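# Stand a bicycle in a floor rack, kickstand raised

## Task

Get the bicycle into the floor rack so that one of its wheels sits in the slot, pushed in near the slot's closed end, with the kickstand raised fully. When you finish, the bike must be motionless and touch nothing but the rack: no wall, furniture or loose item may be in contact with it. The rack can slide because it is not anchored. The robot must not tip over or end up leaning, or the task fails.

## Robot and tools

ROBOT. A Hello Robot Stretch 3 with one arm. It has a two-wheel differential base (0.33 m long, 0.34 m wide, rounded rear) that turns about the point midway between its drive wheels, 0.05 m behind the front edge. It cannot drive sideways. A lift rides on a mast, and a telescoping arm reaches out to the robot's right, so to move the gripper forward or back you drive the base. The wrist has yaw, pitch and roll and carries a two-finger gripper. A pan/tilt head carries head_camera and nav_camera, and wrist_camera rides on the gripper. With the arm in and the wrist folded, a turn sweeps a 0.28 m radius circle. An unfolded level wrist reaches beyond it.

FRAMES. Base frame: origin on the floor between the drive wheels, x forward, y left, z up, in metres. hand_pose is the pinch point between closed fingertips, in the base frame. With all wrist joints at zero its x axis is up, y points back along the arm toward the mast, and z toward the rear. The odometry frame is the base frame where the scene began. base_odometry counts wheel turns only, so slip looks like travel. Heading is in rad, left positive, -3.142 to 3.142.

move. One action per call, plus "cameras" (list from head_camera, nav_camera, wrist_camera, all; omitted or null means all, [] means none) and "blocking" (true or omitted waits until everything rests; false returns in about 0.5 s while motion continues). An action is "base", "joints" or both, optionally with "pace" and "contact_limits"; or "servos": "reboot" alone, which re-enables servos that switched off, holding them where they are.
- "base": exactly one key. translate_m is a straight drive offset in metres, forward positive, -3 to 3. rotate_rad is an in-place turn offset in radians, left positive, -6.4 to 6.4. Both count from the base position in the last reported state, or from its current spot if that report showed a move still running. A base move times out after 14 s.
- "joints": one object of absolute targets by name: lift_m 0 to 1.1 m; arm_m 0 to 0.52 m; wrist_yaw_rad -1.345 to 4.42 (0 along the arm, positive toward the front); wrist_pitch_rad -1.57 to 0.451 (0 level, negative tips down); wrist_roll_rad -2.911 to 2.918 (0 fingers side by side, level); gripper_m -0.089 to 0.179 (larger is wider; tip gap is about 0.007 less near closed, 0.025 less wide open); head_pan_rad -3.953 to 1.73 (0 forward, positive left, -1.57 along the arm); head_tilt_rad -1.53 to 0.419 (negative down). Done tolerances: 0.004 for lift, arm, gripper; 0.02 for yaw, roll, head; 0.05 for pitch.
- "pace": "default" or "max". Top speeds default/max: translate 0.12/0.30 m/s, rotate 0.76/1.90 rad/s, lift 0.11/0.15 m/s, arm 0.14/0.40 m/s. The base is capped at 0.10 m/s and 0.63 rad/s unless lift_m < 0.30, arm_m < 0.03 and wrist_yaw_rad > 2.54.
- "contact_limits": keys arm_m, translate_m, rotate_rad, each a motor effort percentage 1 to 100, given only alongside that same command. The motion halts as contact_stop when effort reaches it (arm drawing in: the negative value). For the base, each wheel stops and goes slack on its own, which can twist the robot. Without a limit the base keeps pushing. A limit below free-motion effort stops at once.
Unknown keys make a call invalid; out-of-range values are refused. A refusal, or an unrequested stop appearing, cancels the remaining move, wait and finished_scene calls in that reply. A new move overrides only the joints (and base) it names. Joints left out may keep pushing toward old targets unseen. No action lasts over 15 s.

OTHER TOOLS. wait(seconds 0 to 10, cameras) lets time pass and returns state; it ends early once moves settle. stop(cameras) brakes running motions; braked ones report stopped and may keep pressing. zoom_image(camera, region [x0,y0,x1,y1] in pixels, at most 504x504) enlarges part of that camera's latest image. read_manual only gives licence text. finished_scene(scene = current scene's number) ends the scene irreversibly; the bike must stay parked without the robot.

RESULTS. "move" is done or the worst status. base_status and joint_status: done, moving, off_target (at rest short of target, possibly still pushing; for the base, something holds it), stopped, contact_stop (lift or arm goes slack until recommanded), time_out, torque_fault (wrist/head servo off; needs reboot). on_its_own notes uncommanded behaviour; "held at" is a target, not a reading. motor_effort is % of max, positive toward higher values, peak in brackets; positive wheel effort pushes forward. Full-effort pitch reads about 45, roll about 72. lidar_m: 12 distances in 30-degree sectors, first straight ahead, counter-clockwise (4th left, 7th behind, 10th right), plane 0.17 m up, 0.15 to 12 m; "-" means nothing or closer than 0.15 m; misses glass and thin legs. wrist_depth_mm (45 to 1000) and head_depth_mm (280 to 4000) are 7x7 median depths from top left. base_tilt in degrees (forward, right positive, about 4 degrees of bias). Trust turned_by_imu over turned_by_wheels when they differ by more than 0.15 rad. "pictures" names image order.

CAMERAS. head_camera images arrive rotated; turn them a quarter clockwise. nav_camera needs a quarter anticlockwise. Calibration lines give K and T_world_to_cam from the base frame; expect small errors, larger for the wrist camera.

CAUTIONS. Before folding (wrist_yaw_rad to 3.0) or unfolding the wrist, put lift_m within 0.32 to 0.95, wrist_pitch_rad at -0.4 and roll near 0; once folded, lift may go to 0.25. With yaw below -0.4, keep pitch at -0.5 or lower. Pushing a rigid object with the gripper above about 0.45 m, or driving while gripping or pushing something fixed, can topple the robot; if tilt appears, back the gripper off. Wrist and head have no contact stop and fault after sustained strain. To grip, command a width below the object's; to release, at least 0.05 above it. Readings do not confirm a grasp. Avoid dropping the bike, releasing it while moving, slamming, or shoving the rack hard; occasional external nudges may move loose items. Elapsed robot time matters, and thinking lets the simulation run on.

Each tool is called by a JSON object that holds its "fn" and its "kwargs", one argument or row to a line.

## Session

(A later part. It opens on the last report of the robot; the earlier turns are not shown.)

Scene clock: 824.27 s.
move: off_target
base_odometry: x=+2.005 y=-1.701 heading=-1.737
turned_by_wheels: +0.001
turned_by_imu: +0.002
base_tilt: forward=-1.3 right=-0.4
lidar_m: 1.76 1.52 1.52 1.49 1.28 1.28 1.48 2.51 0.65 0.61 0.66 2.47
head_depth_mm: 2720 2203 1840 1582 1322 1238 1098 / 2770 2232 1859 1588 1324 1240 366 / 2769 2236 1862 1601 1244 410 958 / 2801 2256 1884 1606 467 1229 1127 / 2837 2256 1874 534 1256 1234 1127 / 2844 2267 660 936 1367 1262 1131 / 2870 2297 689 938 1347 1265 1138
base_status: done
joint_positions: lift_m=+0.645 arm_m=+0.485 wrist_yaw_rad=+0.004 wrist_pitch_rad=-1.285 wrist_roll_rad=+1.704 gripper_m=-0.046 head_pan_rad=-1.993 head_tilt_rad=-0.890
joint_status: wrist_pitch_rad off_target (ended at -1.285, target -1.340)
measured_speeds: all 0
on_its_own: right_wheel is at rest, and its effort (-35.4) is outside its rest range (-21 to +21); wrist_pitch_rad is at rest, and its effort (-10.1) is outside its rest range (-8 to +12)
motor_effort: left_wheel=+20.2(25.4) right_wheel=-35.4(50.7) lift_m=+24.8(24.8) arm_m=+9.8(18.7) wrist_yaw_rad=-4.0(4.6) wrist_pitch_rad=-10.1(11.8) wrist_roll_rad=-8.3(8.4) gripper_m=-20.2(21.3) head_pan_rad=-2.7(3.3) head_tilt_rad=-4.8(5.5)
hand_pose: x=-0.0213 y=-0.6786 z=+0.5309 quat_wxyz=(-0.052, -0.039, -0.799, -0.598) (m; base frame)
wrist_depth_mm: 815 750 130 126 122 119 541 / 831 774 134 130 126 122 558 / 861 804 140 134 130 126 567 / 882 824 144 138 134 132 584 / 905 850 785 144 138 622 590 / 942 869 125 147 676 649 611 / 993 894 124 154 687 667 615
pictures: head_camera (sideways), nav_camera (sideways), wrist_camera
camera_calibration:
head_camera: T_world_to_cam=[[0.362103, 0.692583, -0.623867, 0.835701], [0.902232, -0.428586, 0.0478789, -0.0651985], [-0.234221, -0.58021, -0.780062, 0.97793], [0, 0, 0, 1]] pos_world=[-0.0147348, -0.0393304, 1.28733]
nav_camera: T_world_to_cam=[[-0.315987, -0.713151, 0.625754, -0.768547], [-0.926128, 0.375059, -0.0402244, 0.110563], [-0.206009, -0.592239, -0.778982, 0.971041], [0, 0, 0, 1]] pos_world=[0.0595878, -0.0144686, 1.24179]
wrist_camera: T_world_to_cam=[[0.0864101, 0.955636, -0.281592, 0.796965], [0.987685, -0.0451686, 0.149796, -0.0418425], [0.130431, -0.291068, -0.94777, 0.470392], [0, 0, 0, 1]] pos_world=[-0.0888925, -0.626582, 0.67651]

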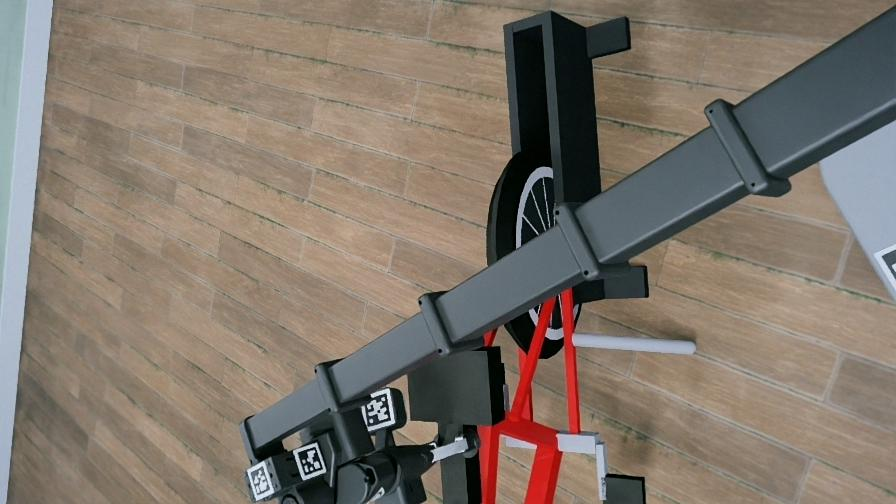

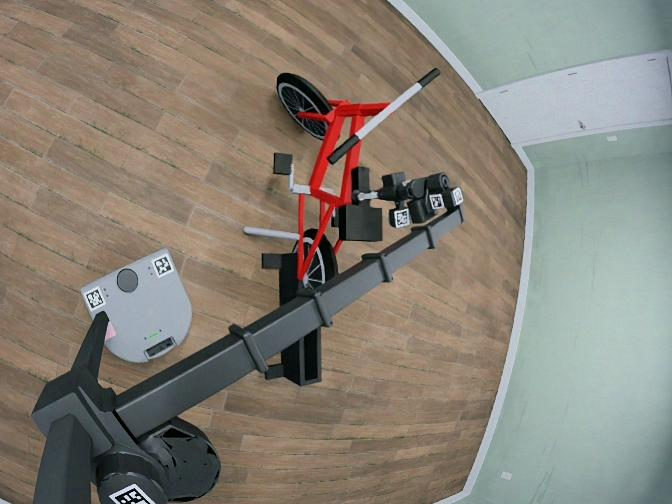

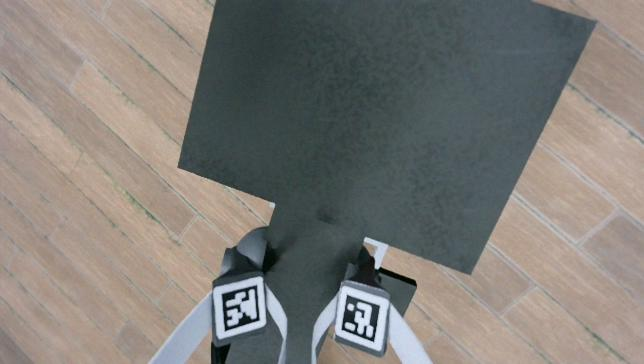

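{"fn": "move", "kwargs": {
  "base": {"translate_m": -0.1},
  "joints": {"wrist_pitch_rad": -1.32, "arm_m": 0.455, "wrist_roll_rad": 1.78},
  "cameras": ["head_camera", "nav_camera", "wrist_camera"]
}}

Scene clock: 837.13 s.
move: off_target
base_odometry: x=+2.021 y=-1.602 heading=-1.736
turned_by_wheels: +0.002
turned_by_imu: +0.003
base_tilt: forward=-1.3 right=-0.4
lidar_m: 1.84 1.59 1.59 1.41 1.21 1.21 1.39 2.39 0.61 0.60 0.68 2.54
head_depth_mm: 2691 2223 1843 1588 1321 1237 1100 / 2732 2206 1857 1592 1325 1239 365 / 2784 2236 1870 1594 1141 410 958 / 2834 2249 1878 1612 467 1232 1121 / 2832 2266 1887 540 1203 1247 1129 / 2848 2274 674 911 1370 1255 1135 / 2871 2266 670 923 1218 1266 1139
base_status: done
joint_positions: lift_m=+0.645 arm_m=+0.455 wrist_yaw_rad=+0.010 wrist_pitch_rad=-1.204 wrist_roll_rad=+1.812 gripper_m=-0.046 head_pan_rad=-1.993 head_tilt_rad=-0.890
joint_status: wrist_pitch_rad off_target (ended at -1.204, target -1.320); wrist_roll_rad off_target (ended at +1.812, target +1.780); the others done
measured_speeds: all 0
on_its_own: left_wheel is at rest, and its effort (+24.9) is outside its rest range (-21 to +21); right_wheel is at rest, and its effort (-42.2) is outside its rest range (-21 to +21); wrist_pitch_rad is at rest, and its effort (-21.5) is outside its rest range (-8 to +12)
motor_effort: left_wheel=+24.9(36.4) right_wheel=-42.2(68.1) lift_m=+22.2(38.1) arm_m=-19.7(26.6) wrist_yaw_rad=-8.6(24.3) wrist_pitch_rad=-21.5(22.2) wrist_roll_rad=-11.0(11.1) gripper_m=-18.8(21.4) head_pan_rad=-2.7(3.6) head_tilt_rad=-4.6(5.1)
hand_pose: x=-0.0208 y=-0.6691 z=+0.5358 quat_wxyz=(-0.096, -0.065, -0.818, -0.563) (m; base frame)
wrist_depth_mm: 881 801 131 125 119 555 523 / 909 829 138 130 124 118 528 / 959 873 143 135 128 123 557 / - 894 150 141 134 130 567 / - 938 155 147 138 615 585 / - 970 125 154 145 649 596 / - - 165 126 704 673 606
pictures: head_camera (sideways), nav_camera (sideways), wrist_camera
camera_calibration:
head_camera: T_world_to_cam=[[0.362103, 0.692583, -0.623867, 0.835701], [0.902232, -0.428586, 0.0478789, -0.0651985], [-0.23422, -0.58021, -0.780062, 0.97793], [0, 0, 0, 1]] pos_world=[-0.0147347, -0.0393304, 1.28733]
nav_camera: T_world_to_cam=[[-0.315987, -0.713151, 0.625754, -0.768547], [-0.926128, 0.375059, -0.0402244, 0.110563], [-0.206009, -0.592239, -0.778982, 0.971041], [0, 0, 0, 1]] pos_world=[0.0595878, -0.0144686, 1.24179]
wrist_camera: T_world_to_cam=[[0.188085, 0.916593, -0.352819, 0.80328], [0.973406, -0.126131, 0.191237, -0.119304], [0.130785, -0.379405, -0.915941, 0.401537], [0, 0, 0, 1]] pos_world=[-0.0874688, -0.598984, 0.674012]

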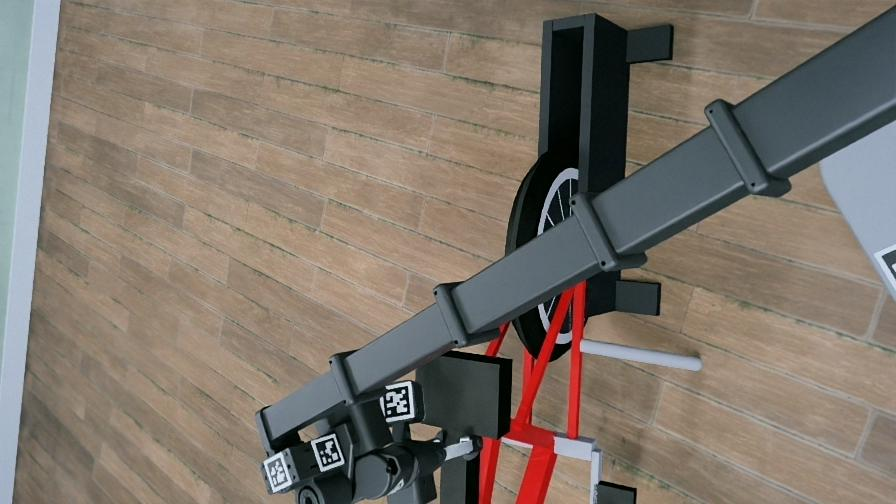

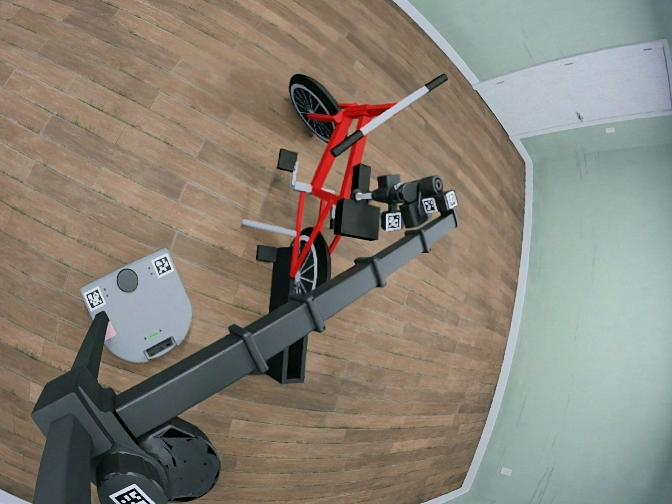

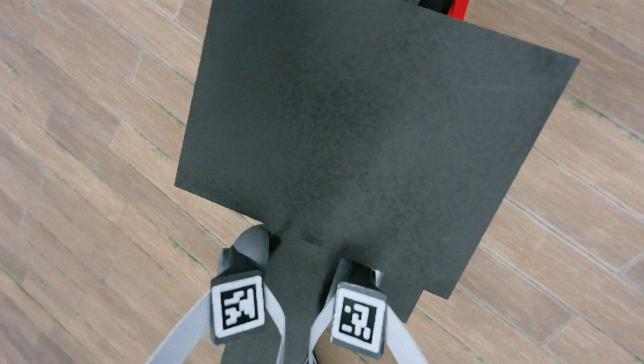

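{"fn": "move", "kwargs": {
  "joints": {"wrist_pitch_rad": -1.2, "arm_m": 0.48, "wrist_roll_rad": 1.9},
  "cameras": ["wrist_camera"]
}}

{"fn": "move", "kwargs": {
  "base": {"translate_m": -0.06},
  "cameras": ["head_camera", "nav_camera", "wrist_camera"]
}}

Scene clock: 850.33 s.
move: off_target
base_odometry: x=+2.021 y=-1.602 heading=-1.737
turned_by_wheels: -0.002
turned_by_imu: +0.003
base_tilt: forward=-1.3 right=-0.6
lidar_m: 1.84 1.59 1.59 1.41 1.21 1.21 1.40 2.40 0.61 0.60 0.68 2.54
head_depth_mm: 2678 2221 1851 1590 1319 1238 1099 / 2745 2209 1855 1594 1322 1243 365 / 2801 2241 1874 1594 1171 409 957 / 2822 2263 1883 1608 466 1234 1125 / 2838 2275 1894 540 1205 1253 1131 / 2873 2292 661 920 1376 1257 1132 / 2903 2284 685 943 1208 1271 1134
base_status: not commanded
joint_positions: lift_m=+0.645 arm_m=+0.480 wrist_yaw_rad=-0.003 wrist_pitch_rad=-1.250 wrist_roll_rad=+1.910 gripper_m=-0.046 head_pan_rad=-1.993 head_tilt_rad=-0.890
joint_status: wrist_pitch_rad off_target (ended at -1.250, target -1.200); the others done
measured_speeds: all 0
motor_effort: left_wheel=+2.4(24.9) right_wheel=-3.4(42.2) lift_m=+12.0(22.4) arm_m=+21.9(25.7) wrist_yaw_rad=+2.0(9.9) wrist_pitch_rad=+9.2(21.8) wrist_roll_rad=-3.6(10.9) gripper_m=-19.2(19.4) head_pan_rad=-2.7(3.8) head_tilt_rad=-5.1(5.1)
hand_pose: x=-0.0216 y=-0.6825 z=+0.5329 quat_wxyz=(-0.137, -0.100, -0.799, -0.577) (m; base frame)
wrist_depth_mm: 813 768 130 125 119 117 537 / 854 794 135 130 125 120 546 / 896 815 141 135 129 126 560 / 954 857 146 140 134 133 580 / 972 874 820 146 140 630 599 / - 928 124 150 512 659 616 / - 988 123 158 123 676 636
pictures: wrist_camera
camera_calibration:
wrist_camera: T_world_to_cam=[[0.294282, 0.906541, -0.302625, 0.783444], [0.947787, -0.236113, 0.21436, -0.207615], [0.122873, -0.349907, -0.928691, 0.42066], [0, 0, 0, 1]] pos_world=[-0.0854665, -0.612053, 0.672258]

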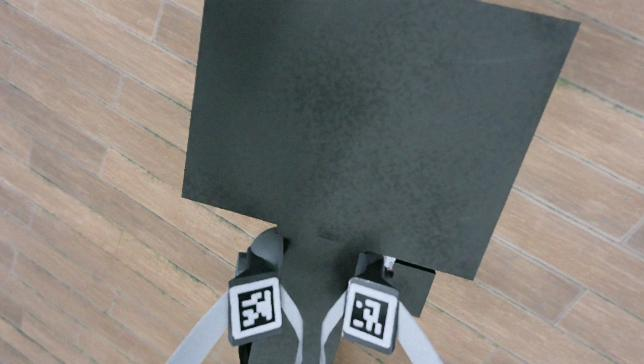

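Scene clock: 852.03 s.
move: done
base_odometry: x=+2.031 y=-1.543 heading=-1.737
turned_by_wheels: +0.000
turned_by_imu: +0.071
base_tilt: forward=-1.3 right=-0.6
lidar_m: 1.81 1.62 1.63 1.31 1.17 1.18 1.43 2.67 0.58 0.60 0.71 2.58
head_depth_mm: 2680 2212 1852 1592 1340 1236 1105 / 2755 2225 1860 1603 1276 1243 365 / 2825 2235 1854 1606 1153 410 954 / 2838 2263 1875 1608 467 1230 1126 / 2850 2263 1898 539 1203 1257 1130 / 2877 2262 659 915 1368 1257 1133 / 2915 2311 685 943 1348 1263 1136
base_status: done
joint_positions: lift_m=+0.645 arm_m=+0.480 wrist_yaw_rad=-0.007 wrist_pitch_rad=-1.254 wrist_roll_rad=+1.922 gripper_m=-0.046 head_pan_rad=-1.993 head_tilt_rad=-0.890
joint_status: not commanded
measured_speeds: all 0
on_its_own: lift_m is at rest, and its effort (-1.3) is outside its rest range (+3 to +55)
motor_effort: left_wheel=-3.3(8.8) right_wheel=-3.1(6.0) lift_m=-1.3(10.7) arm_m=+14.0(21.5) wrist_yaw_rad=+5.2(8.0) wrist_pitch_rad=+9.7(10.0) wrist_roll_rad=-7.5(7.9) gripper_m=-19.2(19.7) head_pan_rad=-2.8(3.7) head_tilt_rad=-5.2(5.3)
hand_pose: x=-0.0219 y=-0.6817 z=+0.5326 quat_wxyz=(-0.143, -0.106, -0.797, -0.577) (m; base frame)
wrist_depth_mm: 809 754 128 124 119 116 529 / 843 783 134 129 124 119 537 / 871 813 139 134 128 125 570 / 927 846 146 140 135 130 582 / 982 880 815 146 140 620 602 / - 934 124 151 516 664 616 / - 968 120 160 124 687 636
pictures: head_camera (sideways), nav_camera (sideways), wrist_camera
camera_calibration:
head_camera: T_world_to_cam=[[0.362103, 0.692583, -0.623867, 0.835701], [0.902232, -0.428586, 0.0478789, -0.0651985], [-0.23422, -0.58021, -0.780062, 0.97793], [0, 0, 0, 1]] pos_world=[-0.0147347, -0.0393304, 1.28733]
nav_camera: T_world_to_cam=[[-0.315987, -0.713151, 0.625754, -0.768547], [-0.926128, 0.375059, -0.0402244, 0.110563], [-0.206009, -0.592239, -0.778982, 0.971041], [0, 0, 0, 1]] pos_world=[0.0595878, -0.0144686, 1.24179]
wrist_camera: T_world_to_cam=[[0.309831, 0.902753, -0.298398, 0.778169], [0.943099, -0.251954, 0.216989, -0.219398], [0.120705, -0.348649, -0.929448, 0.421963], [0, 0, 0, 1]] pos_world=[-0.0851199, -0.610655, 0.672004]

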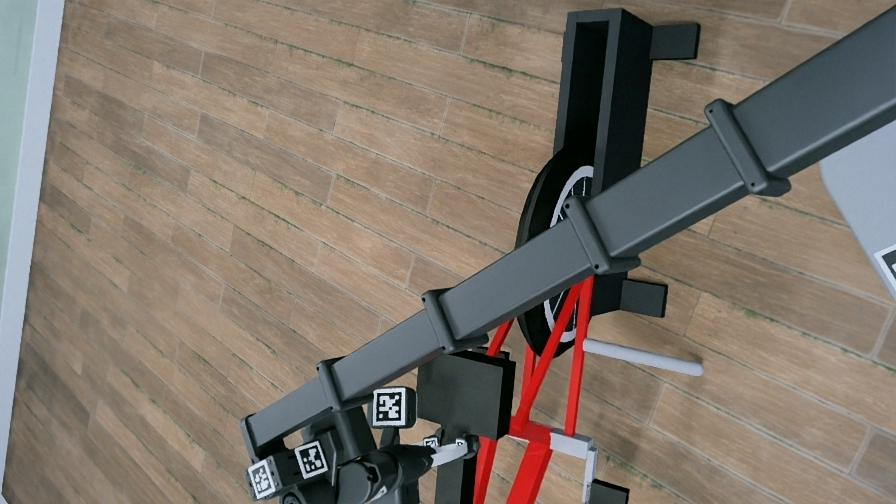

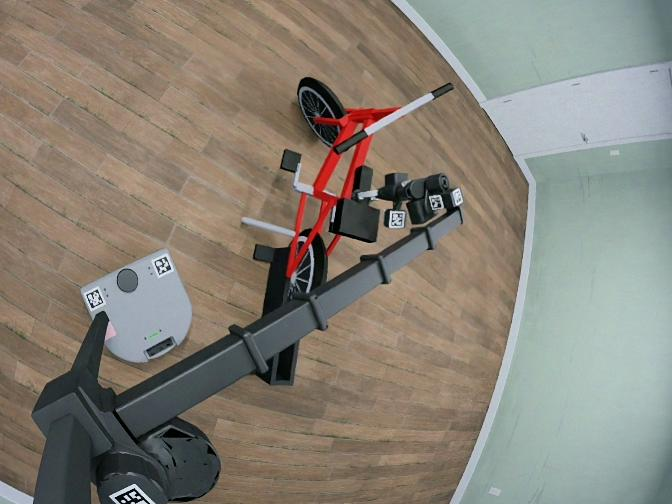

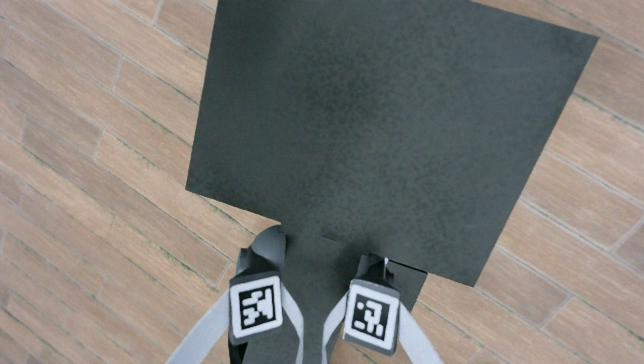

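{"fn": "move", "kwargs": {
  "joints": {"arm_m": 0.455, "wrist_pitch_rad": -1.25},
  "cameras": []
}}

{"fn": "move", "kwargs": {
  "joints": {"gripper_m": 0.1},
  "cameras": ["head_camera", "wrist_camera"]
}}

Scene clock: 873.97 s.
move: off_target
base_odometry: x=+2.031 y=-1.543 heading=-1.737
turned_by_wheels: +0.001
turned_by_imu: +0.001
base_tilt: forward=-1.3 right=-0.4
lidar_m: 1.81 1.62 1.63 1.31 1.18 1.18 1.42 2.68 0.58 0.60 0.70 2.58
head_depth_mm: 2661 2201 1851 1590 1341 1235 1101 / 2758 2204 1855 1600 1271 1242 366 / 2783 2231 1866 1600 1139 410 958 / 2826 2251 1872 1603 467 1229 1127 / 2807 2276 1888 540 1198 1257 1129 / 2825 2286 674 908 1364 1255 1130 / 2876 2279 670 912 1348 1265 1133
base_status: not commanded
joint_positions: lift_m=+0.645 arm_m=+0.455 wrist_yaw_rad=+0.000 wrist_pitch_rad=-1.187 wrist_roll_rad=+1.922 gripper_m=-0.046 head_pan_rad=-1.993 head_tilt_rad=-0.890
joint_status: wrist_pitch_rad off_target (ended at -1.187, target -1.250); the others done
measured_speeds: translate_m=+0.000 rotate_rad=+0.000 lift_m=+0.001 arm_m=+0.000 wrist_yaw_rad=+0.000 wrist_pitch_rad=+0.000 wrist_roll_rad=+0.000 head_pan_rad=+0.000 head_tilt_rad=+0.000
on_its_own: wrist_pitch_rad is at rest, and its effort (-11.6) is outside its rest range (-8 to +12)
motor_effort: left_wheel=+7.7(8.2) right_wheel=-13.0(13.2) lift_m=+39.4(39.4) arm_m=-19.7(24.8) wrist_yaw_rad=+1.0(6.7) wrist_pitch_rad=-11.6(12.5) wrist_roll_rad=-7.5(7.9) gripper_m=-18.8(19.5) head_pan_rad=-2.8(3.7) head_tilt_rad=-4.7(5.2)
hand_pose: x=-0.0215 y=-0.6734 z=+0.5369 quat_wxyz=(-0.145, -0.098, -0.816, -0.551) (m; base frame)
wrist_depth_mm: 875 792 129 122 116 114 512 / 927 837 134 128 122 115 522 / 960 866 141 133 126 121 553 / - 922 148 139 132 129 563 / - 947 863 146 138 609 583 / - - 125 152 157 645 606 / - - 122 162 704 672 622
pictures: none
No camera images: "cameras" was empty.

Scene clock: 875.97 s.
move: done
base_odometry: x=+2.031 y=-1.543 heading=-1.737
turned_by_wheels: +0.000
turned_by_imu: +0.000
base_tilt: forward=-1.3 right=-0.5
lidar_m: 1.81 1.62 1.63 1.32 1.18 1.18 1.42 2.68 0.58 0.60 0.70 2.58
head_depth_mm: 2640 2207 1844 1581 1337 1238 1100 / 2736 2222 1858 1596 1281 1241 365 / 2812 2242 1870 1597 1137 410 956 / 2820 2267 1874 1605 466 1230 1128 / 2841 2258 1880 541 1204 1253 1128 / 2866 2257 673 907 1368 1260 1129 / 2880 2289 670 937 1345 1259 1137
base_status: not commanded
joint_positions: lift_m=+0.645 arm_m=+0.455 wrist_yaw_rad=+0.006 wrist_pitch_rad=-1.150 wrist_roll_rad=+1.921 gripper_m=+0.100 head_pan_rad=-1.993 head_tilt_rad=-0.890
joint_status: all done
measured_speeds: all 0
on_its_own: wrist_pitch_rad is at rest, and its effort (-18.4) is outside its rest range (-8 to +12)
motor_effort: left_wheel=+11.2(11.6) right_wheel=-19.2(19.5) lift_m=+15.2(41.1) arm_m=-0.5(20.4) wrist_yaw_rad=-5.6(6.1) wrist_pitch_rad=-18.4(18.6) wrist_roll_rad=-7.2(8.1) gripper_m=+8.4(85.8) head_pan_rad=-2.6(3.4) head_tilt_rad=-4.5(5.3)
hand_pose: x=-0.0210 y=-0.6822 z=+0.5398 quat_wxyz=(-0.144, -0.093, -0.826, -0.536) (m; base frame)
wrist_depth_mm: 925 812 131 124 116 111 108 / 977 858 136 130 123 115 111 / - 914 144 135 127 120 532 / - 955 152 142 133 126 560 / - - 872 150 139 134 584 / - 122 876 157 136 637 606 / - 119 968 171 124 661 620
pictures: head_camera (sideways), wrist_camera
camera_calibration:
head_camera: T_world_to_cam=[[0.362103, 0.692583, -0.623867, 0.835701], [0.902232, -0.428586, 0.0478789, -0.0651985], [-0.23422, -0.58021, -0.780062, 0.97793], [0, 0, 0, 1]] pos_world=[-0.0147347, -0.0393304, 1.28733]
wrist_camera: T_world_to_cam=[[0.297026, 0.871465, -0.390288, 0.808512], [0.946522, -0.214783, 0.240759, -0.209361], [0.125986, -0.440928, -0.888656, 0.343479], [0, 0, 0, 1]] pos_world=[-0.0852578, -0.598108, 0.671194]

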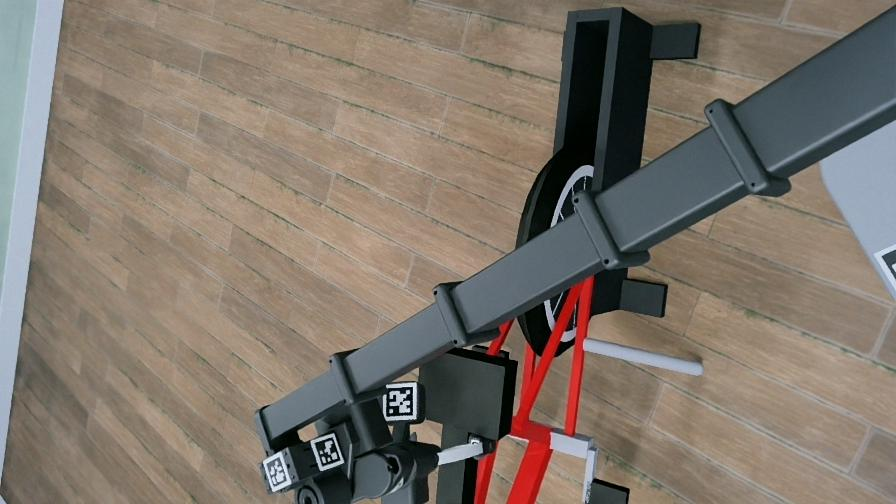

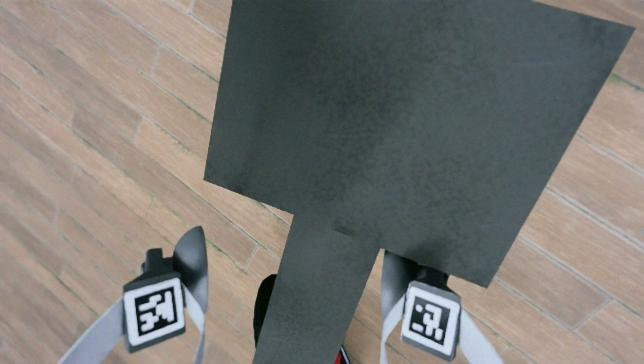

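{"fn": "move", "kwargs": {
  "joints": {"gripper_m": 0.179, "wrist_pitch_rad": -1.15},
  "cameras": ["wrist_camera"]
}}

{"fn": "move", "kwargs": {
  "joints": {"lift_m": 0.75},
  "cameras": ["head_camera", "nav_camera", "wrist_camera"]
}}

Scene clock: 882.47 s.
move: off_target
base_odometry: x=+2.031 y=-1.543 heading=-1.737
turned_by_wheels: +0.000
turned_by_imu: +0.000
base_tilt: forward=-1.4 right=-0.4
lidar_m: 1.81 1.62 1.63 1.32 1.18 1.18 1.42 2.68 0.58 0.60 0.70 2.58
head_depth_mm: 2681 2206 1845 1589 1339 1237 1098 / 2744 2228 1864 1601 1279 1241 365 / 2817 2228 1856 1595 1140 410 956 / 2818 2258 1878 1603 466 1233 1124 / 2857 2257 1879 540 1196 1256 1132 / 2869 2281 674 907 1366 1253 1132 / 2874 2285 670 934 1355 1263 1140
base_status: not commanded
joint_positions: lift_m=+0.645 arm_m=+0.455 wrist_yaw_rad=+0.001 wrist_pitch_rad=-1.073 wrist_roll_rad=+1.927 gripper_m=+0.179 head_pan_rad=-1.993 head_tilt_rad=-0.890
joint_status: wrist_pitch_rad off_target (ended at -1.073, target -1.150); the others done
measured_speeds: all 0
on_its_own: wrist_pitch_rad is at rest, and its effort (-14.0) is outside its rest range (-8 to +12)
motor_effort: left_wheel=+8.0(11.4) right_wheel=-11.5(19.5) lift_m=+16.7(17.7) arm_m=+11.0(11.3) wrist_yaw_rad=+0.4(5.6) wrist_pitch_rad=-14.0(18.5) wrist_roll_rad=-9.2(9.6) gripper_m=+5.7(90.0) head_pan_rad=-2.6(3.5) head_tilt_rad=-4.7(5.0)
hand_pose: x=-0.0214 y=-0.7009 z=+0.5469 quat_wxyz=(-0.152, -0.091, -0.846, -0.503) (m; base frame)
wrist_depth_mm: - 882 793 125 115 108 101 / - 942 830 131 122 113 106 / - 974 850 137 127 118 108 / - - 914 144 134 124 526 / - - 927 151 140 129 564 / 117 - - 160 506 137 587 / 116 - - 170 767 117 594
pictures: wrist_camera
camera_calibration:
wrist_camera: T_world_to_cam=[[0.307275, 0.835427, -0.45568, 0.838437], [0.94358, -0.205357, 0.259781, -0.218551], [0.123451, -0.509794, -0.851393, 0.272904], [0, 0, 0, 1]] pos_world=[-0.0851001, -0.606209, 0.671183]

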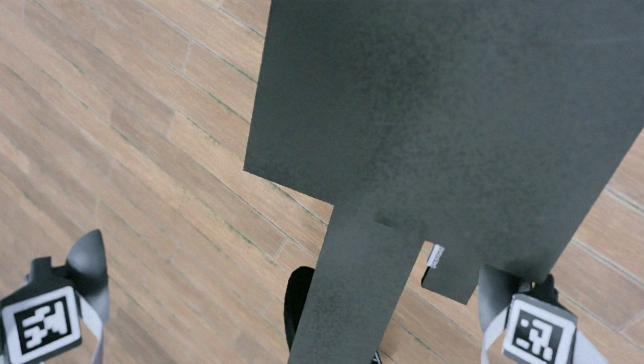

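Scene clock: 884.27 s.
move: done
base_odometry: x=+2.031 y=-1.543 heading=-1.737
turned_by_wheels: -0.001
turned_by_imu: -0.001
base_tilt: forward=-1.3 right=-0.5
lidar_m: 1.81 1.62 1.63 1.32 1.17 1.18 1.42 2.68 0.58 0.60 0.70 2.58
head_depth_mm: 2658 2206 1845 1583 1339 1217 - / 2734 2222 1858 1595 1261 298 942 / 2801 2245 1870 1602 339 319 981 / 2814 2245 1878 393 368 1253 1125 / 2858 2261 477 448 1204 1256 1131 / 2873 2268 516 932 1370 1260 1134 / 2884 592 625 1009 1351 1261 1135
base_status: not commanded
joint_positions: lift_m=+0.750 arm_m=+0.455 wrist_yaw_rad=+0.001 wrist_pitch_rad=-1.148 wrist_roll_rad=+1.907 gripper_m=+0.179 head_pan_rad=-1.993 head_tilt_rad=-0.890
joint_status: all done
measured_speeds: all 0
on_its_own: wrist_pitch_rad moved -0.076 to your old target -1.150
motor_effort: left_wheel=+0.1(8.2) right_wheel=+0.7(14.3) lift_m=+35.4(41.6) arm_m=+10.7(11.4) wrist_yaw_rad=-0.5(2.3) wrist_pitch_rad=-0.4(14.4) wrist_roll_rad=-2.8(11.5) gripper_m=+0.2(6.3) head_pan_rad=-2.8(3.5) head_tilt_rad=-4.6(5.2)
hand_pose: x=-0.0214 y=-0.6828 z=+0.6450 quat_wxyz=(-0.140, -0.091, -0.828, -0.536) (m; base frame)
wrist_depth_mm: - 948 853 756 362 626 596 / - - 875 232 217 206 606 / - - 917 240 227 218 626 / - - 958 851 234 686 645 / - - - 905 611 727 656 / 117 - - 277 823 138 678 / 116 - - 671 861 119 114
pictures: head_camera (sideways), nav_camera (sideways), wrist_camera
camera_calibration:
head_camera: T_world_to_cam=[[0.362103, 0.692583, -0.623867, 0.835701], [0.902232, -0.428586, 0.0478789, -0.0651985], [-0.23422, -0.58021, -0.780062, 0.97793], [0, 0, 0, 1]] pos_world=[-0.0147347, -0.0393304, 1.28733]
nav_camera: T_world_to_cam=[[-0.315987, -0.713151, 0.625754, -0.768547], [-0.926128, 0.375059, -0.0402244, 0.110563], [-0.206009, -0.592239, -0.778982, 0.971041], [0, 0, 0, 1]] pos_world=[0.0595878, -0.0144686, 1.24179]
wrist_camera: T_world_to_cam=[[0.288199, 0.87285, -0.393794, 0.853186], [0.949484, -0.207151, 0.235729, -0.225858], [0.124182, -0.441839, -0.888458, 0.435967], [0, 0, 0, 1]] pos_world=[-0.0855774, -0.598864, 0.77656]

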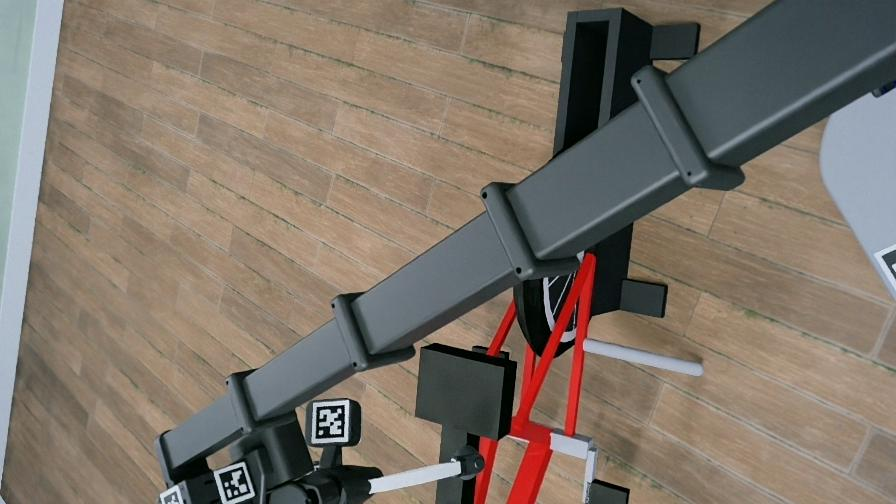

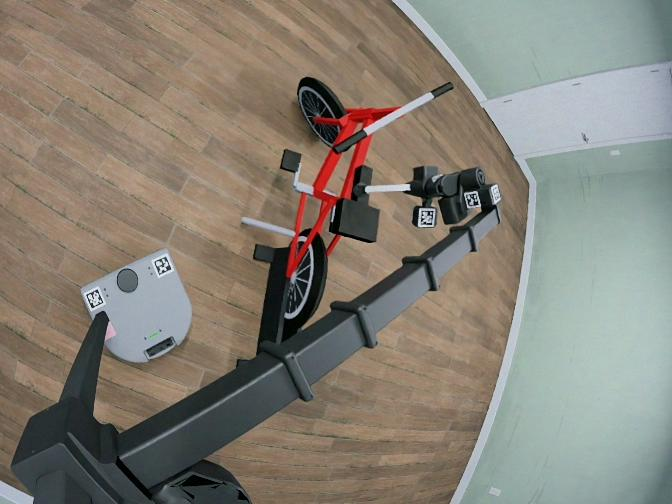

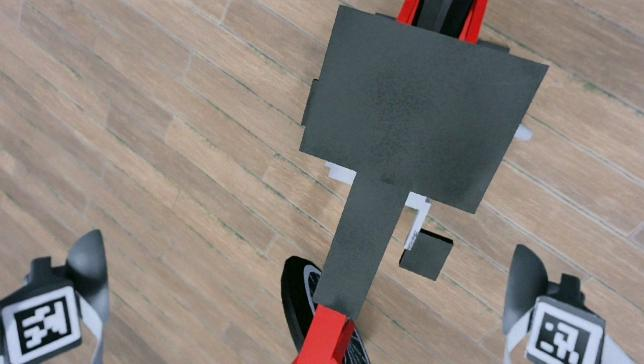

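{"fn": "move", "kwargs": {
  "base": {"translate_m": 0.11},
  "joints": {"arm_m": 0.0, "gripper_m": -0.03, "lift_m": 0.6, "wrist_roll_rad": 0.0},
  "pace": "max",
  "cameras": []
}}

{"fn": "move", "kwargs": {
  "joints": {"wrist_pitch_rad": -0.3, "arm_m": 0.1, "head_pan_rad": -1.75, "head_tilt_rad": -0.95},
  "pace": "max",
  "cameras": ["head_camera", "wrist_camera"]
}}

Scene clock: 894.37 s.
move: done
base_odometry: x=+2.013 y=-1.652 heading=-1.737
turned_by_wheels: +0.000
turned_by_imu: +0.000
base_tilt: forward=-1.3 right=-0.5
lidar_m: 1.72 1.54 1.54 1.39 1.25 1.25 1.51 0.66 0.62 0.67 0.96 2.51
head_depth_mm: 2713 2229 1845 1594 1285 1235 1117 / 2774 2230 1864 1594 1270 1243 400 / 2808 2249 1875 1599 1257 446 461 / 2824 2248 1884 1577 1292 1215 458 / 2842 2266 1882 967 1387 1233 1100 / 2854 2275 1892 1101 1390 1260 1132 / 2876 2292 1896 1195 1375 1265 1134
base_status: done
joint_positions: lift_m=+0.600 arm_m=+0.000 wrist_yaw_rad=+0.001 wrist_pitch_rad=-1.154 wrist_roll_rad=+0.003 gripper_m=-0.030 head_pan_rad=-1.993 head_tilt_rad=-0.890
joint_status: all done
measured_speeds: all 0
motor_effort: left_wheel=-0.4(5.6) right_wheel=+1.8(7.5) lift_m=+18.9(30.8) arm_m=-15.2(24.8) wrist_yaw_rad=-1.1(2.6) wrist_pitch_rad=+0.8(1.2) wrist_roll_rad=-1.0(3.5) gripper_m=-9.6(83.3) head_pan_rad=-3.3(3.5) head_tilt_rad=-5.2(5.2)
hand_pose: x=-0.0215 y=-0.2265 z=+0.4946 quat_wxyz=(+0.592, +0.386, -0.593, -0.386) (m; base frame)
wrist_depth_mm: 749 763 762 768 578 488 398 / 724 726 731 746 727 548 444 / 694 707 704 701 715 710 545 / 663 674 672 688 687 696 - / 641 645 645 655 655 664 671 / 619 625 125 129 643 635 638 / 593 594 122 125 459 616 622
pictures: none
No camera images: "cameras" was empty.

Scene clock: 895.63 s.
move: done
base_odometry: x=+2.013 y=-1.652 heading=-1.737
turned_by_wheels: +0.000
turned_by_imu: +0.000
base_tilt: forward=-1.3 right=-0.5
lidar_m: 1.72 1.54 1.54 1.40 1.25 1.25 1.51 0.66 0.62 0.67 0.96 2.50
head_depth_mm: 2461 2062 1756 1530 1213 1218 400 / 2512 2067 1756 1542 1222 438 412 / 2526 2066 1769 1156 509 1179 974 / 2524 2096 1785 1101 507 1195 1090 / 2561 2093 1791 1255 1314 1236 1120 / 2578 2091 1295 1481 1387 1245 1126 / 2584 2066 1770 1410 1385 1244 1129
base_status: not commanded
joint_positions: lift_m=+0.600 arm_m=+0.100 wrist_yaw_rad=+0.001 wrist_pitch_rad=-0.322 wrist_roll_rad=+0.003 gripper_m=-0.030 head_pan_rad=-1.758 head_tilt_rad=-0.938
joint_status: all done
measured_speeds: all 0
motor_effort: left_wheel=-0.6(1.0) right_wheel=+2.0(2.1) lift_m=+19.7(19.8) arm_m=+14.8(22.7) wrist_yaw_rad=-0.8(2.0) wrist_pitch_rad=+4.2(4.8) wrist_roll_rad=-0.7(1.5) gripper_m=-9.8(10.3) head_pan_rad=+4.2(8.3) head_tilt_rad=-5.9(6.4)
hand_pose: x=-0.0213 y=-0.4804 z=+0.6346 quat_wxyz=(+0.697, +0.114, -0.698, -0.114) (m; base frame)
wrist_depth_mm: - - - - - - - / - - - - - - - / - - 511 - - - - / - - 540 - - - - / - - 600 152 352 351 - / 964 - 122 128 318 302 - / 824 840 122 123 602 813 898
pictures: head_camera (sideways), wrist_camera
camera_calibration:
head_camera: T_world_to_cam=[[0.196323, 0.786649, -0.585355, 0.786536], [0.976805, -0.208953, 0.0468024, -0.0642489], [-0.085495, -0.580967, -0.809425, 1.0152], [0, 0, 0, 1]] pos_world=[-0.0048618, -0.0423557, 1.28514]
wrist_camera: T_world_to_cam=[[-0.999138, -0.0155293, 0.0385006, -0.0561078], [-0.0414097, 0.438651, -0.897703, 0.82684], [-0.00294758, -0.898523, -0.438916, 0.00879232], [0, 0, 0, 1]] pos_world=[-0.0217943, -0.355665, 0.748276]

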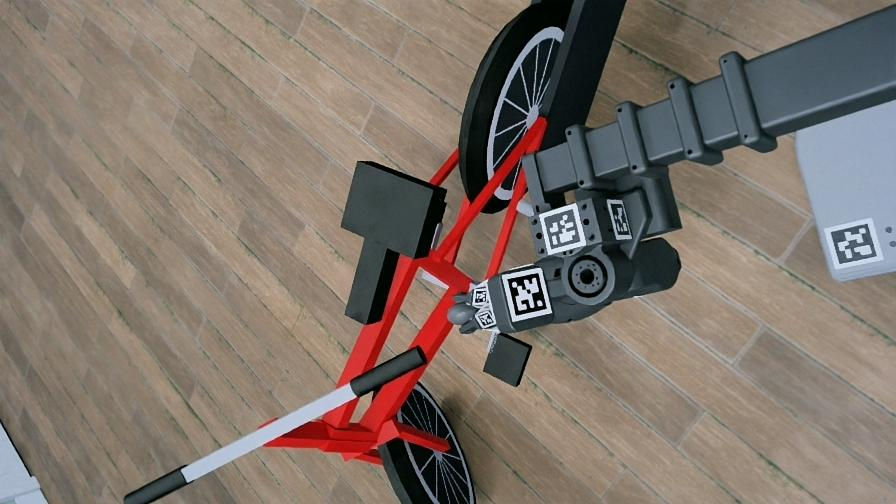

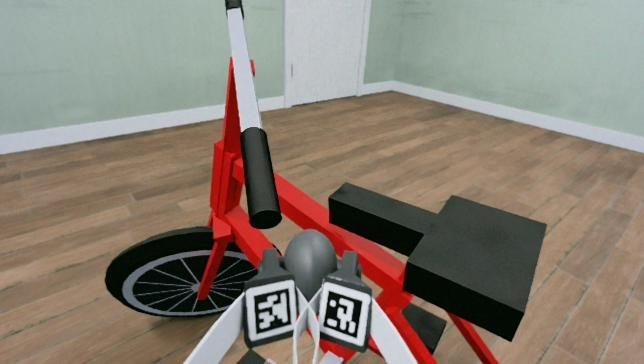

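{"fn": "move", "kwargs": {
  "joints": {"lift_m": 0.25, "wrist_pitch_rad": 0.0, "arm_m": 0.1},
  "pace": "max",
  "cameras": ["head_camera", "wrist_camera"]
}}

Scene clock: 903.57 s.
move: done
base_odometry: x=+2.013 y=-1.652 heading=-1.737
turned_by_wheels: +0.000
turned_by_imu: +0.000
base_tilt: forward=-1.3 right=-0.5
lidar_m: 1.71 1.54 1.54 1.40 1.25 1.25 1.51 0.66 0.62 0.67 0.96 2.51
head_depth_mm: 2492 2054 1758 1536 1219 1217 1105 / 2493 2072 1765 1536 1296 1222 959 / 2517 2080 1776 1158 1323 803 938 / 2541 2099 1775 1163 1352 851 1089 / 2557 2103 1779 1501 1361 1230 1119 / 2557 2113 1298 1482 1382 1239 1120 / 2571 2059 1761 1411 1386 1243 1130
base_status: not commanded
joint_positions: lift_m=+0.250 arm_m=+0.100 wrist_yaw_rad=+0.001 wrist_pitch_rad=-0.024 wrist_roll_rad=+0.003 gripper_m=-0.030 head_pan_rad=-1.758 head_tilt_rad=-0.938
joint_status: all done
measured_speeds: all 0
motor_effort: left_wheel=-0.3(1.1) right_wheel=+1.8(2.1) lift_m=+17.6(21.1) arm_m=-8.5(12.8) wrist_yaw_rad=-0.3(2.4) wrist_pitch_rad=+4.3(5.7) wrist_roll_rad=-1.1(1.3) gripper_m=-10.0(10.2) head_pan_rad=+3.4(4.6) head_tilt_rad=-5.1(6.0)
hand_pose: x=-0.0212 y=-0.5006 z=+0.3586 quat_wxyz=(+0.706, +0.009, -0.708, -0.008) (m; base frame)
wrist_depth_mm: - - - - - 240 - / - - - - - - - / - - - - 327 - - / - - 482 - 356 339 - / - - - 469 - 335 329 / 828 - 123 129 462 441 263 / 652 654 123 125 631 321 275
pictures: head_camera (sideways), wrist_camera
camera_calibration:
head_camera: T_world_to_cam=[[0.196322, 0.786649, -0.585355, 0.786536], [0.976805, -0.208953, 0.0468024, -0.0642489], [-0.0854945, -0.580966, -0.809425, 1.0152], [0, 0, 0, 1]] pos_world=[-0.00486177, -0.0423557, 1.28514]
wrist_camera: T_world_to_cam=[[-0.999146, -0.00377937, 0.0411511, -0.0407851], [-0.0412397, 0.1549, -0.987069, 0.477885], [-0.00264381, -0.987923, -0.154924, -0.277117], [0, 0, 0, 1]] pos_world=[-0.0217751, -0.347949, 0.430452]

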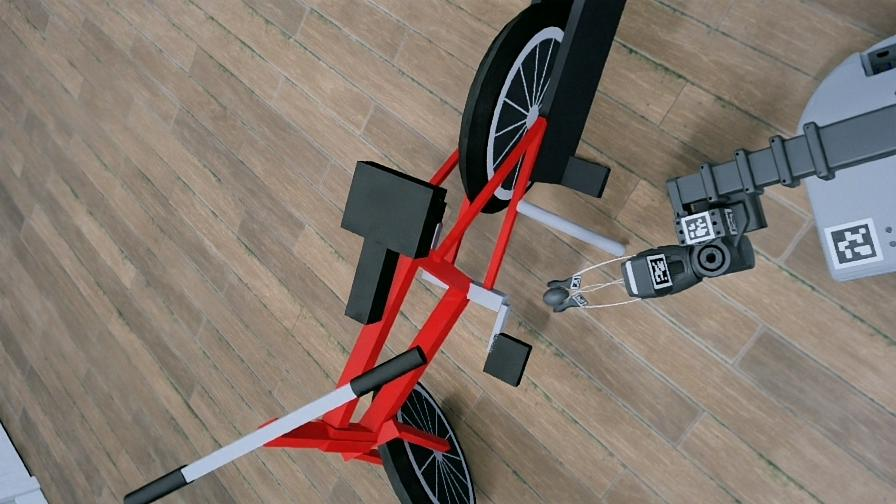

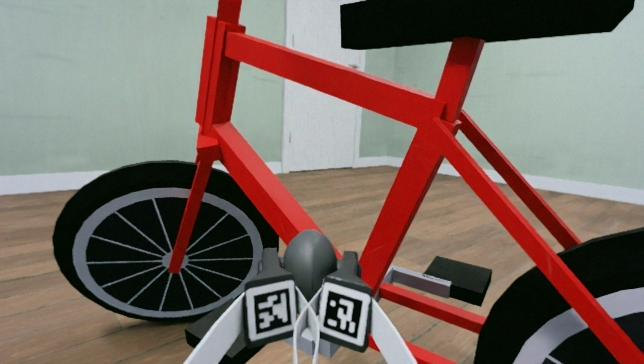

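{"fn": "move", "kwargs": {
  "joints": {"lift_m": 0.012, "wrist_pitch_rad": -0.12, "arm_m": 0.185},
  "cameras": ["head_camera", "wrist_camera"]
}}

{"fn": "zoom_image", "kwargs": {
  "camera": "head_camera",
  "region": [450, 80, 700, 330]
}}

Scene clock: 917.13 s.
move: done
base_odometry: x=+2.013 y=-1.652 heading=-1.737
turned_by_wheels: +0.000
turned_by_imu: +0.000
base_tilt: forward=-1.4 right=-0.4
lidar_m: 1.72 1.54 1.55 1.40 1.25 1.25 1.51 0.66 0.65 0.67 0.96 2.51
head_depth_mm: 2462 2045 1761 1532 1216 1217 1111 / 2496 2058 1750 1537 1295 1224 970 / 2511 2074 1769 1155 1329 1206 948 / 2529 2084 1775 1157 1364 1133 1088 / 2541 2104 1780 1502 1372 1238 1119 / 2584 2116 1295 1479 1379 1241 1121 / 2569 2081 1774 1398 1382 1245 1125
base_status: not commanded
joint_positions: lift_m=+0.012 arm_m=+0.185 wrist_yaw_rad=+0.001 wrist_pitch_rad=-0.137 wrist_roll_rad=+0.003 gripper_m=-0.030 head_pan_rad=-1.758 head_tilt_rad=-0.938
joint_status: all done
measured_speeds: all 0
motor_effort: left_wheel=-0.3(1.2) right_wheel=+1.9(2.2) lift_m=+17.2(22.4) arm_m=+14.7(23.8) wrist_yaw_rad=-1.8(2.5) wrist_pitch_rad=+2.8(4.3) wrist_roll_rad=-1.1(1.4) gripper_m=-8.7(10.3) head_pan_rad=+3.8(4.7) head_tilt_rad=-5.6(5.9)
hand_pose: x=-0.0213 y=-0.5805 z=+0.0919 quat_wxyz=(+0.705, +0.049, -0.706, -0.048) (m; base frame)
wrist_depth_mm: - - 472 304 286 - 220 / - 256 239 247 259 225 191 / 516 - 843 - - - 219 / 542 517 579 607 646 672 153 / 375 386 403 412 419 434 137 / 287 292 268 129 313 319 129 / 232 243 122 123 240 253 124
pictures: head_camera (sideways), wrist_camera
camera_calibration:
head_camera: T_world_to_cam=[[0.196322, 0.786649, -0.585355, 0.786536], [0.976805, -0.208953, 0.0468024, -0.0642489], [-0.0854945, -0.580966, -0.809425, 1.0152], [0, 0, 0, 1]] pos_world=[-0.00486177, -0.0423557, 1.28514]
wrist_camera: T_world_to_cam=[[-0.999142, -0.00831024, 0.0405636, -0.0327188], [-0.0413146, 0.265201, -0.963308, 0.28894], [-0.00275218, -0.964157, -0.265317, -0.373472], [0, 0, 0, 1]] pos_world=[-0.0217811, -0.436984, 0.180577]

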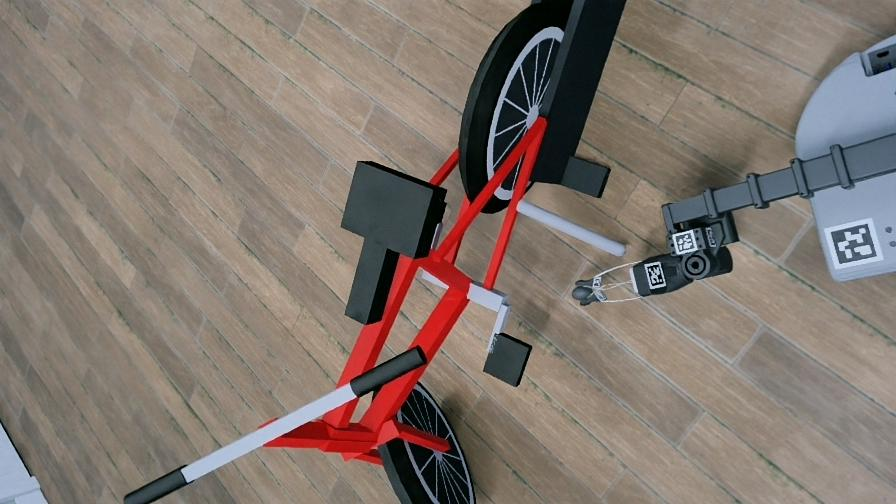

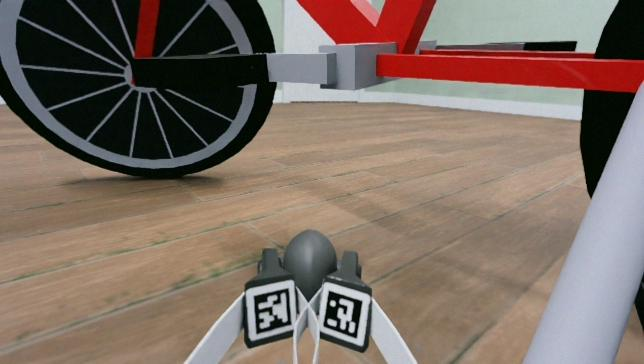

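Scaled by 2.016 from the camera's 896x504 image, which has a finer 1280x720 frame.

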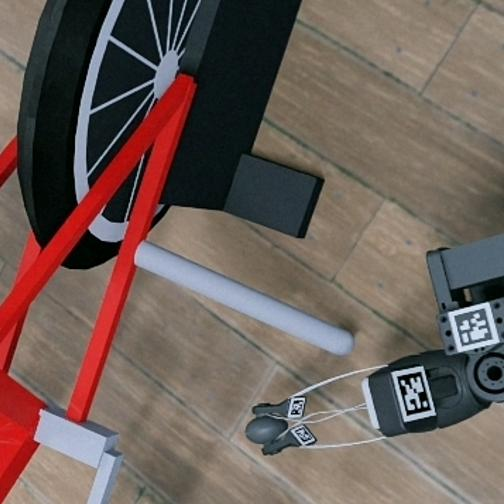

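{"fn": "move", "kwargs": {
  "base": {"translate_m": -0.08},
  "cameras": ["head_camera", "wrist_camera"]
}}

{"fn": "zoom_image", "kwargs": {
  "camera": "head_camera",
  "region": [450, 80, 700, 330]
}}

Scene clock: 924.27 s.
move: done
base_odometry: x=+2.026 y=-1.573 heading=-1.737
turned_by_wheels: +0.001
turned_by_imu: +0.001
base_tilt: forward=-1.3 right=-0.5
lidar_m: 1.78 1.60 1.61 1.33 1.20 1.20 1.45 2.73 0.60 0.68 0.73 2.57
head_depth_mm: 2496 2064 1754 1532 1235 1221 1108 / 2504 2062 1775 1535 1209 1224 971 / 2498 2071 1769 1544 1304 1211 946 / 2524 2094 1778 1080 1329 1131 1087 / 2544 2101 1791 1253 1379 1230 1116 / 2577 2110 1779 1479 1363 1240 1125 / 2584 2122 1065 1444 1390 1241 1126
base_status: done
joint_positions: lift_m=+0.012 arm_m=+0.185 wrist_yaw_rad=+0.037 wrist_pitch_rad=-0.121 wrist_roll_rad=+0.003 gripper_m=-0.030 head_pan_rad=-1.758 head_tilt_rad=-0.938
joint_status: not commanded
measured_speeds: all 0
on_its_own: wrist_yaw_rad is at rest, and its effort (-32.1) is outside its rest range (-9 to +9)
motor_effort: left_wheel=+7.8(8.4) right_wheel=-19.0(19.3) lift_m=+17.1(17.9) arm_m=+10.5(13.3) wrist_yaw_rad=-32.1(33.5) wrist_pitch_rad=+0.4(3.4) wrist_roll_rad=-1.3(1.4) gripper_m=-9.2(10.2) head_pan_rad=+4.7(4.7) head_tilt_rad=-4.9(6.5)
hand_pose: x=-0.0121 y=-0.5813 z=+0.0959 quat_wxyz=(+0.706, +0.056, -0.706, -0.030) (m; base frame)
wrist_depth_mm: - - 458 292 - 199 172 / 260 248 245 273 216 179 158 / 518 - - - - 153 184 / 577 553 624 657 688 144 190 / 393 404 419 432 142 215 201 / 299 304 126 129 126 317 182 / 239 251 122 121 121 262 184
pictures: head_camera (sideways), wrist_camera
camera_calibration:
head_camera: T_world_to_cam=[[0.19625, 0.786667, -0.585355, 0.786536], [0.976824, -0.208863, 0.0468024, -0.064249], [-0.085441, -0.580974, -0.809425, 1.0152], [0, 0, 0, 1]] pos_world=[-0.00485787, -0.0423567, 1.28514]
wrist_camera: T_world_to_cam=[[-0.998196, -0.0441806, 0.0406665, -0.0445496], [-0.0503956, 0.248152, -0.967409, 0.283733], [0.0326493, -0.967713, -0.249931, -0.376208], [0, 0, 0, 1]] pos_world=[-0.0178874, -0.436439, 0.182271]

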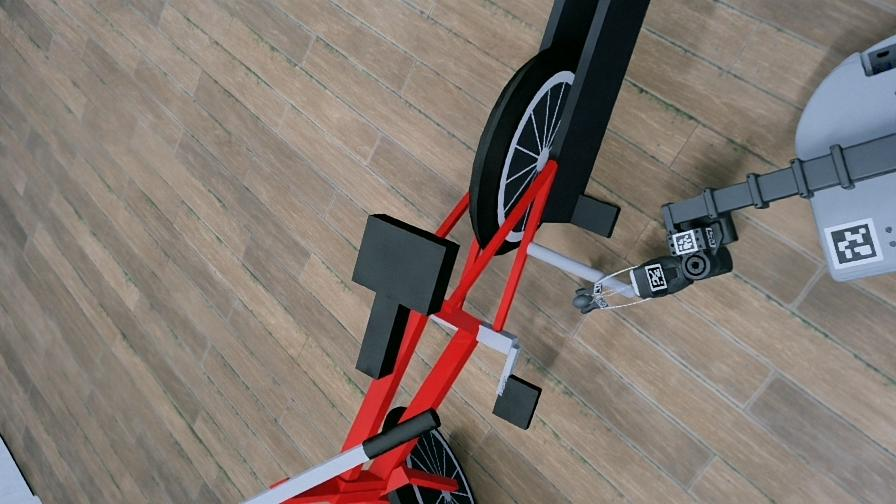

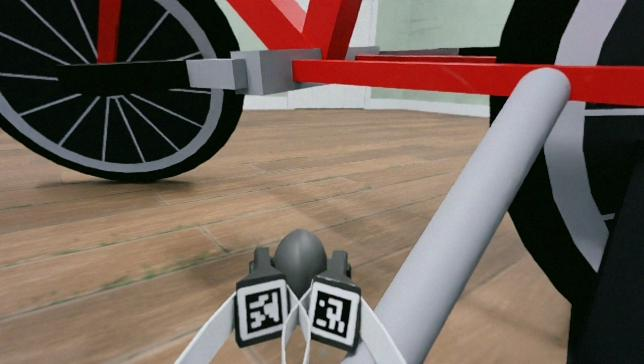

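Scaled by 2.016 from the camera's 896x504 image, which has a finer 1280x720 frame.

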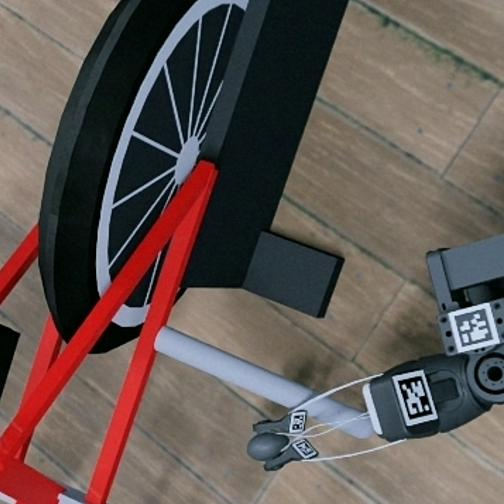

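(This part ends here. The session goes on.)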